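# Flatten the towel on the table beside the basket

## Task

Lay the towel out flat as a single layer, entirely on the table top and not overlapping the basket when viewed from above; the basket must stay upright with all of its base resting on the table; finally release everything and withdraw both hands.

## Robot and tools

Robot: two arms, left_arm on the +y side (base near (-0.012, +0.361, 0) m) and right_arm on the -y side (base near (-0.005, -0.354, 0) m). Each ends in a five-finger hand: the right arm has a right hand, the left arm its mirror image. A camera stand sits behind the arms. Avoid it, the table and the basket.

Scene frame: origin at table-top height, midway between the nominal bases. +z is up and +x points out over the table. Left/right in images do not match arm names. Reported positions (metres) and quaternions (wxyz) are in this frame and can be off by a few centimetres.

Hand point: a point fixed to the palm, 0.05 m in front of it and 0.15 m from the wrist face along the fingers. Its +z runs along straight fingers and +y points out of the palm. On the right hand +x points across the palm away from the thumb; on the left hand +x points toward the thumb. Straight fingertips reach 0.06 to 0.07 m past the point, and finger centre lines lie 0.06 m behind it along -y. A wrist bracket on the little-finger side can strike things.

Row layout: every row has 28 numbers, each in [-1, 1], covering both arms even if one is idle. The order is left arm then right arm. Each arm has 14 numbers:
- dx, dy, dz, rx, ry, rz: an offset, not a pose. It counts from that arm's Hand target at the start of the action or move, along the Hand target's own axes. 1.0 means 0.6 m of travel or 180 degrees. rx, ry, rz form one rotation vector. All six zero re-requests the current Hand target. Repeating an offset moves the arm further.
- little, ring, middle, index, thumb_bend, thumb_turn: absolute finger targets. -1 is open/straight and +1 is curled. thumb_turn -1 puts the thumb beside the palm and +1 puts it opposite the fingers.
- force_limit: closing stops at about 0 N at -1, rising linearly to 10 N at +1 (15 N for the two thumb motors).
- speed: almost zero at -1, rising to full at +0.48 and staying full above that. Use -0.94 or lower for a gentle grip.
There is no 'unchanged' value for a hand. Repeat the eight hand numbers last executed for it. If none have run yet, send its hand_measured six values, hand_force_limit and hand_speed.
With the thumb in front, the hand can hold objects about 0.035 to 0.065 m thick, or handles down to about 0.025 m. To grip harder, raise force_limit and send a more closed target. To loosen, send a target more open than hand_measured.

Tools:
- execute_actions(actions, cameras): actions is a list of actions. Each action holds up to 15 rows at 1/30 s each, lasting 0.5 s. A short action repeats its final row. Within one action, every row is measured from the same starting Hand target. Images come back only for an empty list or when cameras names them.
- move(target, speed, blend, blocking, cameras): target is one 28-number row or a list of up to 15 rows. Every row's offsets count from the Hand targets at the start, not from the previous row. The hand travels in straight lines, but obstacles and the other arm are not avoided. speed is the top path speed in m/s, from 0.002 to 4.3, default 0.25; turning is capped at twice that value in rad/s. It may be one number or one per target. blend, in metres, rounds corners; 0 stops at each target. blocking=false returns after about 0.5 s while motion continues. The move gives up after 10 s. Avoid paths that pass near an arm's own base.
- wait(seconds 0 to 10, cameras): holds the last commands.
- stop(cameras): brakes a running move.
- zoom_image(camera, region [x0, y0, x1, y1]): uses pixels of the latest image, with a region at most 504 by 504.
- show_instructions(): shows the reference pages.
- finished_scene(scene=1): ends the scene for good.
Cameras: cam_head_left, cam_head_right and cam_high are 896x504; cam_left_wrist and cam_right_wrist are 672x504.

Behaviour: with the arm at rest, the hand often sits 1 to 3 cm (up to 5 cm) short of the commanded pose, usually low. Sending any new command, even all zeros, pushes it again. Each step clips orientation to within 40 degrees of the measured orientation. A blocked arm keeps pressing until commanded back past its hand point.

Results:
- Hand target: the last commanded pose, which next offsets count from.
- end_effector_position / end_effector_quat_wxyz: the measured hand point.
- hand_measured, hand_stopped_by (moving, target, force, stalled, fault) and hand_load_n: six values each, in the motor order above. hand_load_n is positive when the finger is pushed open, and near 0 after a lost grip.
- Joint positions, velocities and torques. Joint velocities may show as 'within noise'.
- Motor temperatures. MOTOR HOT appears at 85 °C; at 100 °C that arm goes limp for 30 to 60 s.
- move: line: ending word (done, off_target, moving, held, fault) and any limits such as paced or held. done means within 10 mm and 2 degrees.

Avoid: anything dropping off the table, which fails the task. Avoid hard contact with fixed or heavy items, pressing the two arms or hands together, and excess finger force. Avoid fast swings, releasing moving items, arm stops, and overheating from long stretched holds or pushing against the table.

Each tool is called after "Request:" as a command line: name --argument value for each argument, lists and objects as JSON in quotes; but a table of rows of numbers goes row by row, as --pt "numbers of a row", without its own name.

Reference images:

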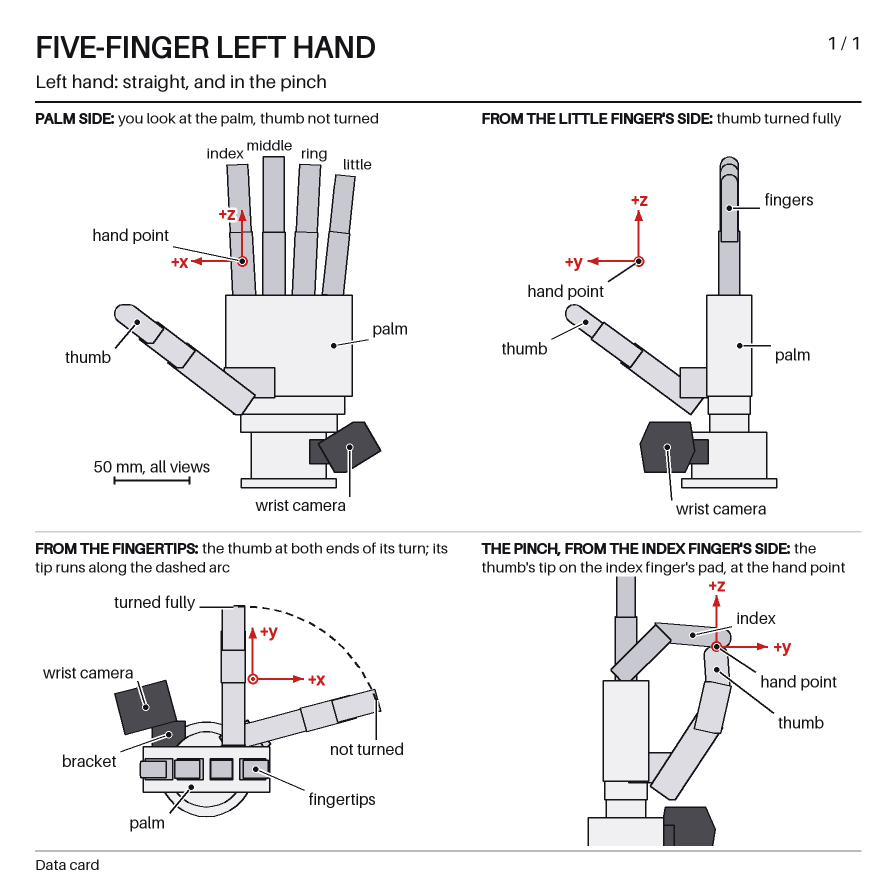

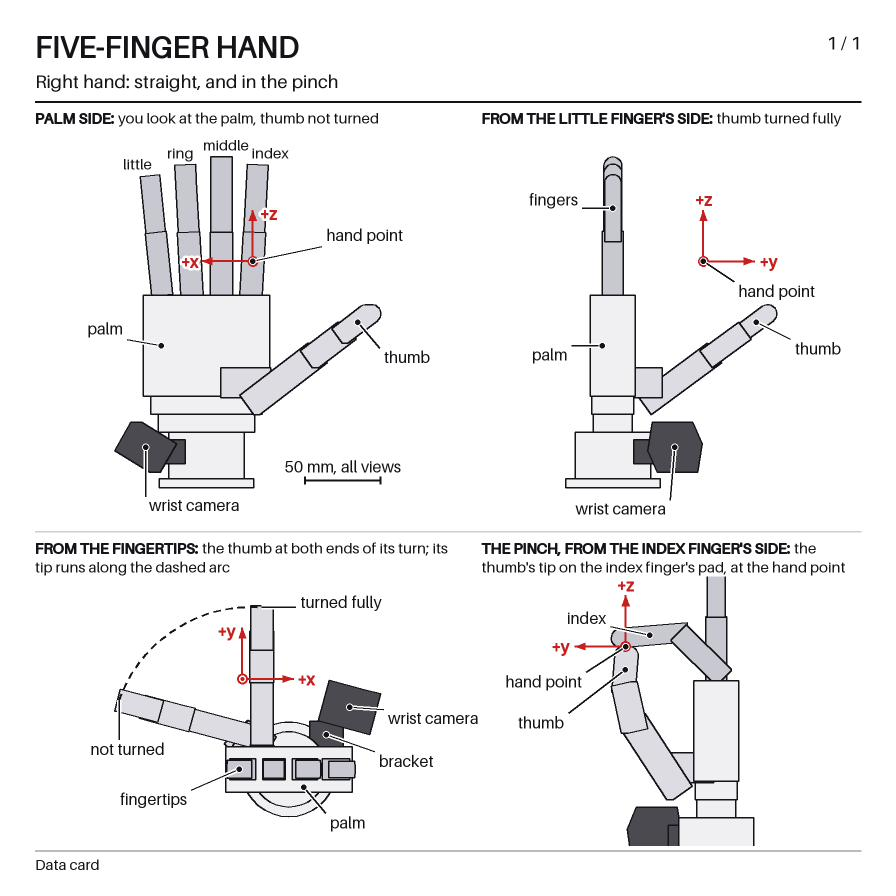

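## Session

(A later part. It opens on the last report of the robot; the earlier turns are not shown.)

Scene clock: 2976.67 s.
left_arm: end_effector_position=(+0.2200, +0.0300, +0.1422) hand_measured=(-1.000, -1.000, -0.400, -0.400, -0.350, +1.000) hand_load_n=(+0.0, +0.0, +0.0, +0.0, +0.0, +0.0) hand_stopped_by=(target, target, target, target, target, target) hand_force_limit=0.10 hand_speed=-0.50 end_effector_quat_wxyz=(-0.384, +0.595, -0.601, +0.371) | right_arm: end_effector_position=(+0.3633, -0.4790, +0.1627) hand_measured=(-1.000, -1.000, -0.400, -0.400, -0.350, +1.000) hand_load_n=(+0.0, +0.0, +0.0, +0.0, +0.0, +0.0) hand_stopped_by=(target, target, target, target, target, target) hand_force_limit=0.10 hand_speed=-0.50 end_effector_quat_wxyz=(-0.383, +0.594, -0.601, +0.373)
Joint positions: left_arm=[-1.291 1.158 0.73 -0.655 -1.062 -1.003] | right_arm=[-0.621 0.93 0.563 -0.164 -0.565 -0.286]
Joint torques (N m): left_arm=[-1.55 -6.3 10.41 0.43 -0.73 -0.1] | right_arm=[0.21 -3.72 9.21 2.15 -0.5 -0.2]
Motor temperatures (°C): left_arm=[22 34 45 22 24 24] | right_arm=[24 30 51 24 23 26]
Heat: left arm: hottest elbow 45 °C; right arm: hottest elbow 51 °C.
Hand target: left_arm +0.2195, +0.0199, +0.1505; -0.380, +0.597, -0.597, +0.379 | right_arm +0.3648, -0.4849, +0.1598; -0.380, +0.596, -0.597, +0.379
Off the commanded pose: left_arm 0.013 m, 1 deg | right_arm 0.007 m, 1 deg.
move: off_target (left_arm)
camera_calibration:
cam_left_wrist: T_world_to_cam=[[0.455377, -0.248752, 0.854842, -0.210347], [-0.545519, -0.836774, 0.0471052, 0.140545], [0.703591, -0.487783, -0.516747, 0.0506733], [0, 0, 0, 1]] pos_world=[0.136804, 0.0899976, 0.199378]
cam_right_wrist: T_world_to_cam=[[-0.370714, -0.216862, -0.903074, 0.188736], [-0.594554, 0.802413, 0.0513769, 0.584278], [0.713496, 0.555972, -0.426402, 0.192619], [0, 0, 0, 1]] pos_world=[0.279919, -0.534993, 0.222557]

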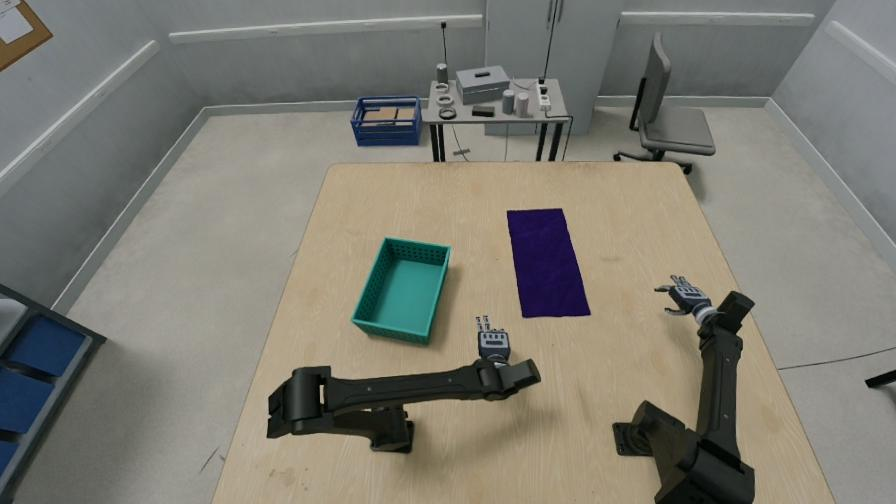

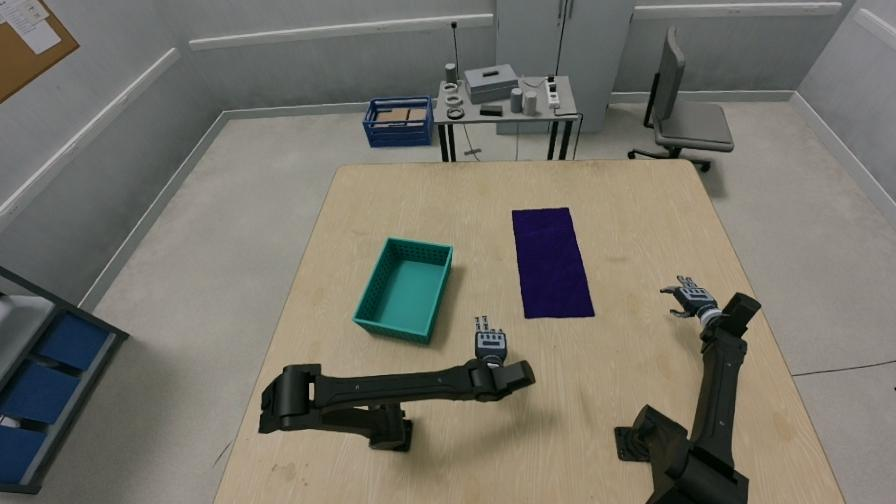

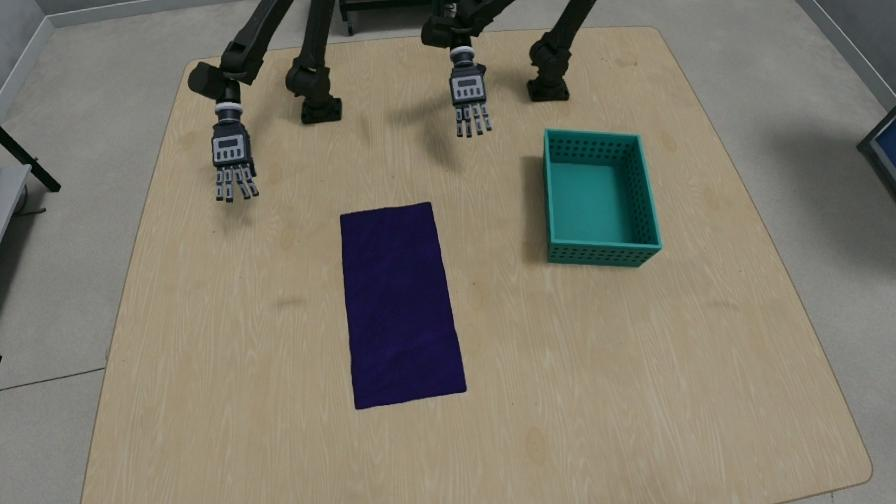

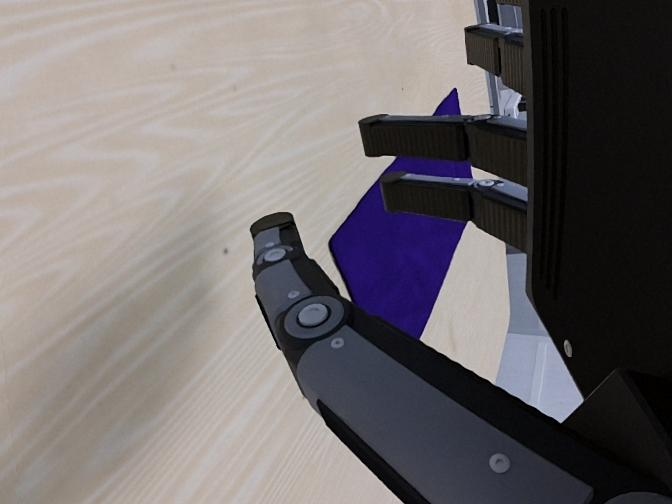

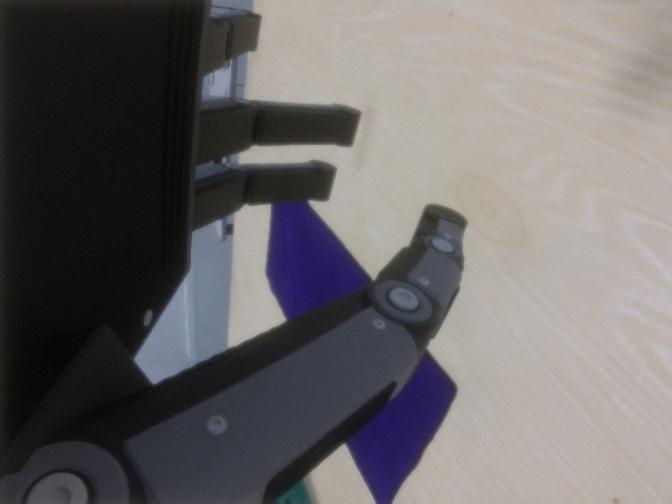

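Request:
move --target '[-0.05,-0.302,-0.1409,0,0,0,-1,-1,-0.4,-0.4,-0.35,1,0.1,-0.5,0.05,-0.267,-0.2164,0,0,0,-1,-1,-0.4,-0.4,-0.35,1,0.1,-0.5]' --speed 0.25 --cameras '["cam_high", "cam_head_left"]'

Scene clock: 3003.60 s.
left_arm: end_effector_position=(+0.2144, +0.0578, +0.3266) hand_measured=(-1.000, -1.000, -0.400, -0.400, -0.350, +1.000) hand_load_n=(+0.0, -0.5, +0.0, +0.0, +0.0, +0.0) hand_stopped_by=(target, target, target, target, target, target) hand_force_limit=0.10 hand_speed=-0.50 end_effector_quat_wxyz=(-0.389, +0.585, -0.612, +0.364) | right_arm: end_effector_position=(+0.3125, -0.5069, +0.3382) hand_measured=(-1.000, -1.000, -0.400, -0.400, -0.350, +1.000) hand_load_n=(+0.0, +0.0, +0.0, +0.0, +0.0, +0.0) hand_stopped_by=(target, target, target, target, target, target) hand_force_limit=0.10 hand_speed=-0.50 end_effector_quat_wxyz=(-0.384, +0.593, -0.607, +0.363)
Joint positions: left_arm=[-1.284 0.997 1.117 -1.192 -1.057 -0.957] | right_arm=[-0.832 0.836 1.004 -0.811 -0.743 -0.429]
Joint torques (N m): left_arm=[-0.09 -4.89 13.98 0.46 -0.44 -0.08] | right_arm=[0.67 -3.25 14.08 0.7 -0.61 -0.24]
Heat: left arm: hottest elbow 45 °C; right arm: hottest elbow 48 °C.
Hand target: left_arm +0.2198, +0.0500, +0.3506; -0.380, +0.597, -0.597, +0.379 | right_arm +0.3150, -0.5150, +0.3599; -0.380, +0.596, -0.597, +0.379
Off the commanded pose: left_arm 0.026 m, 3 deg | right_arm 0.023 m, 2 deg.
move: off_target (left_arm, right_arm)
Images, in order (width x height): cam_head_left 896x504, cam_high 896x504.

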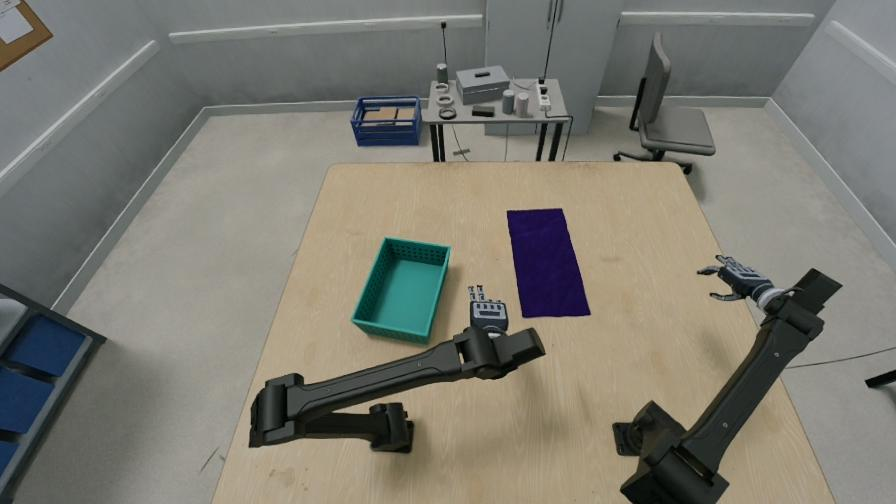

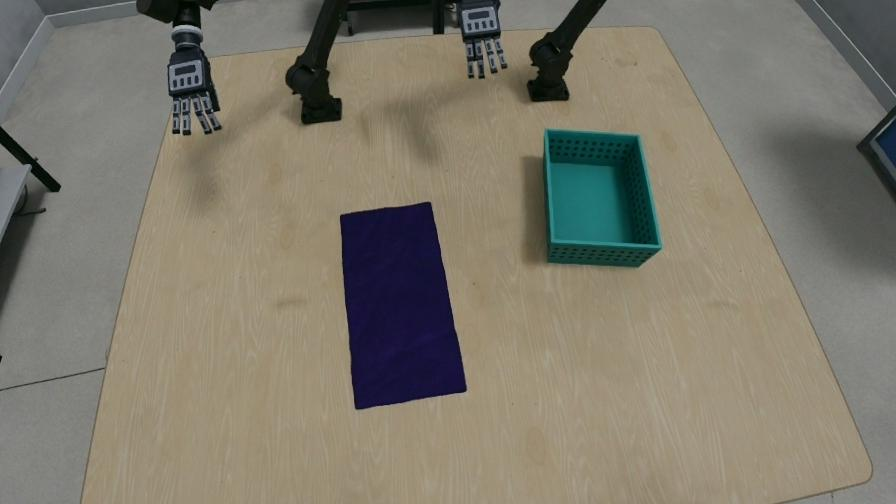

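Request:
finished_scene --scene 1

The scene is finished: the task was done.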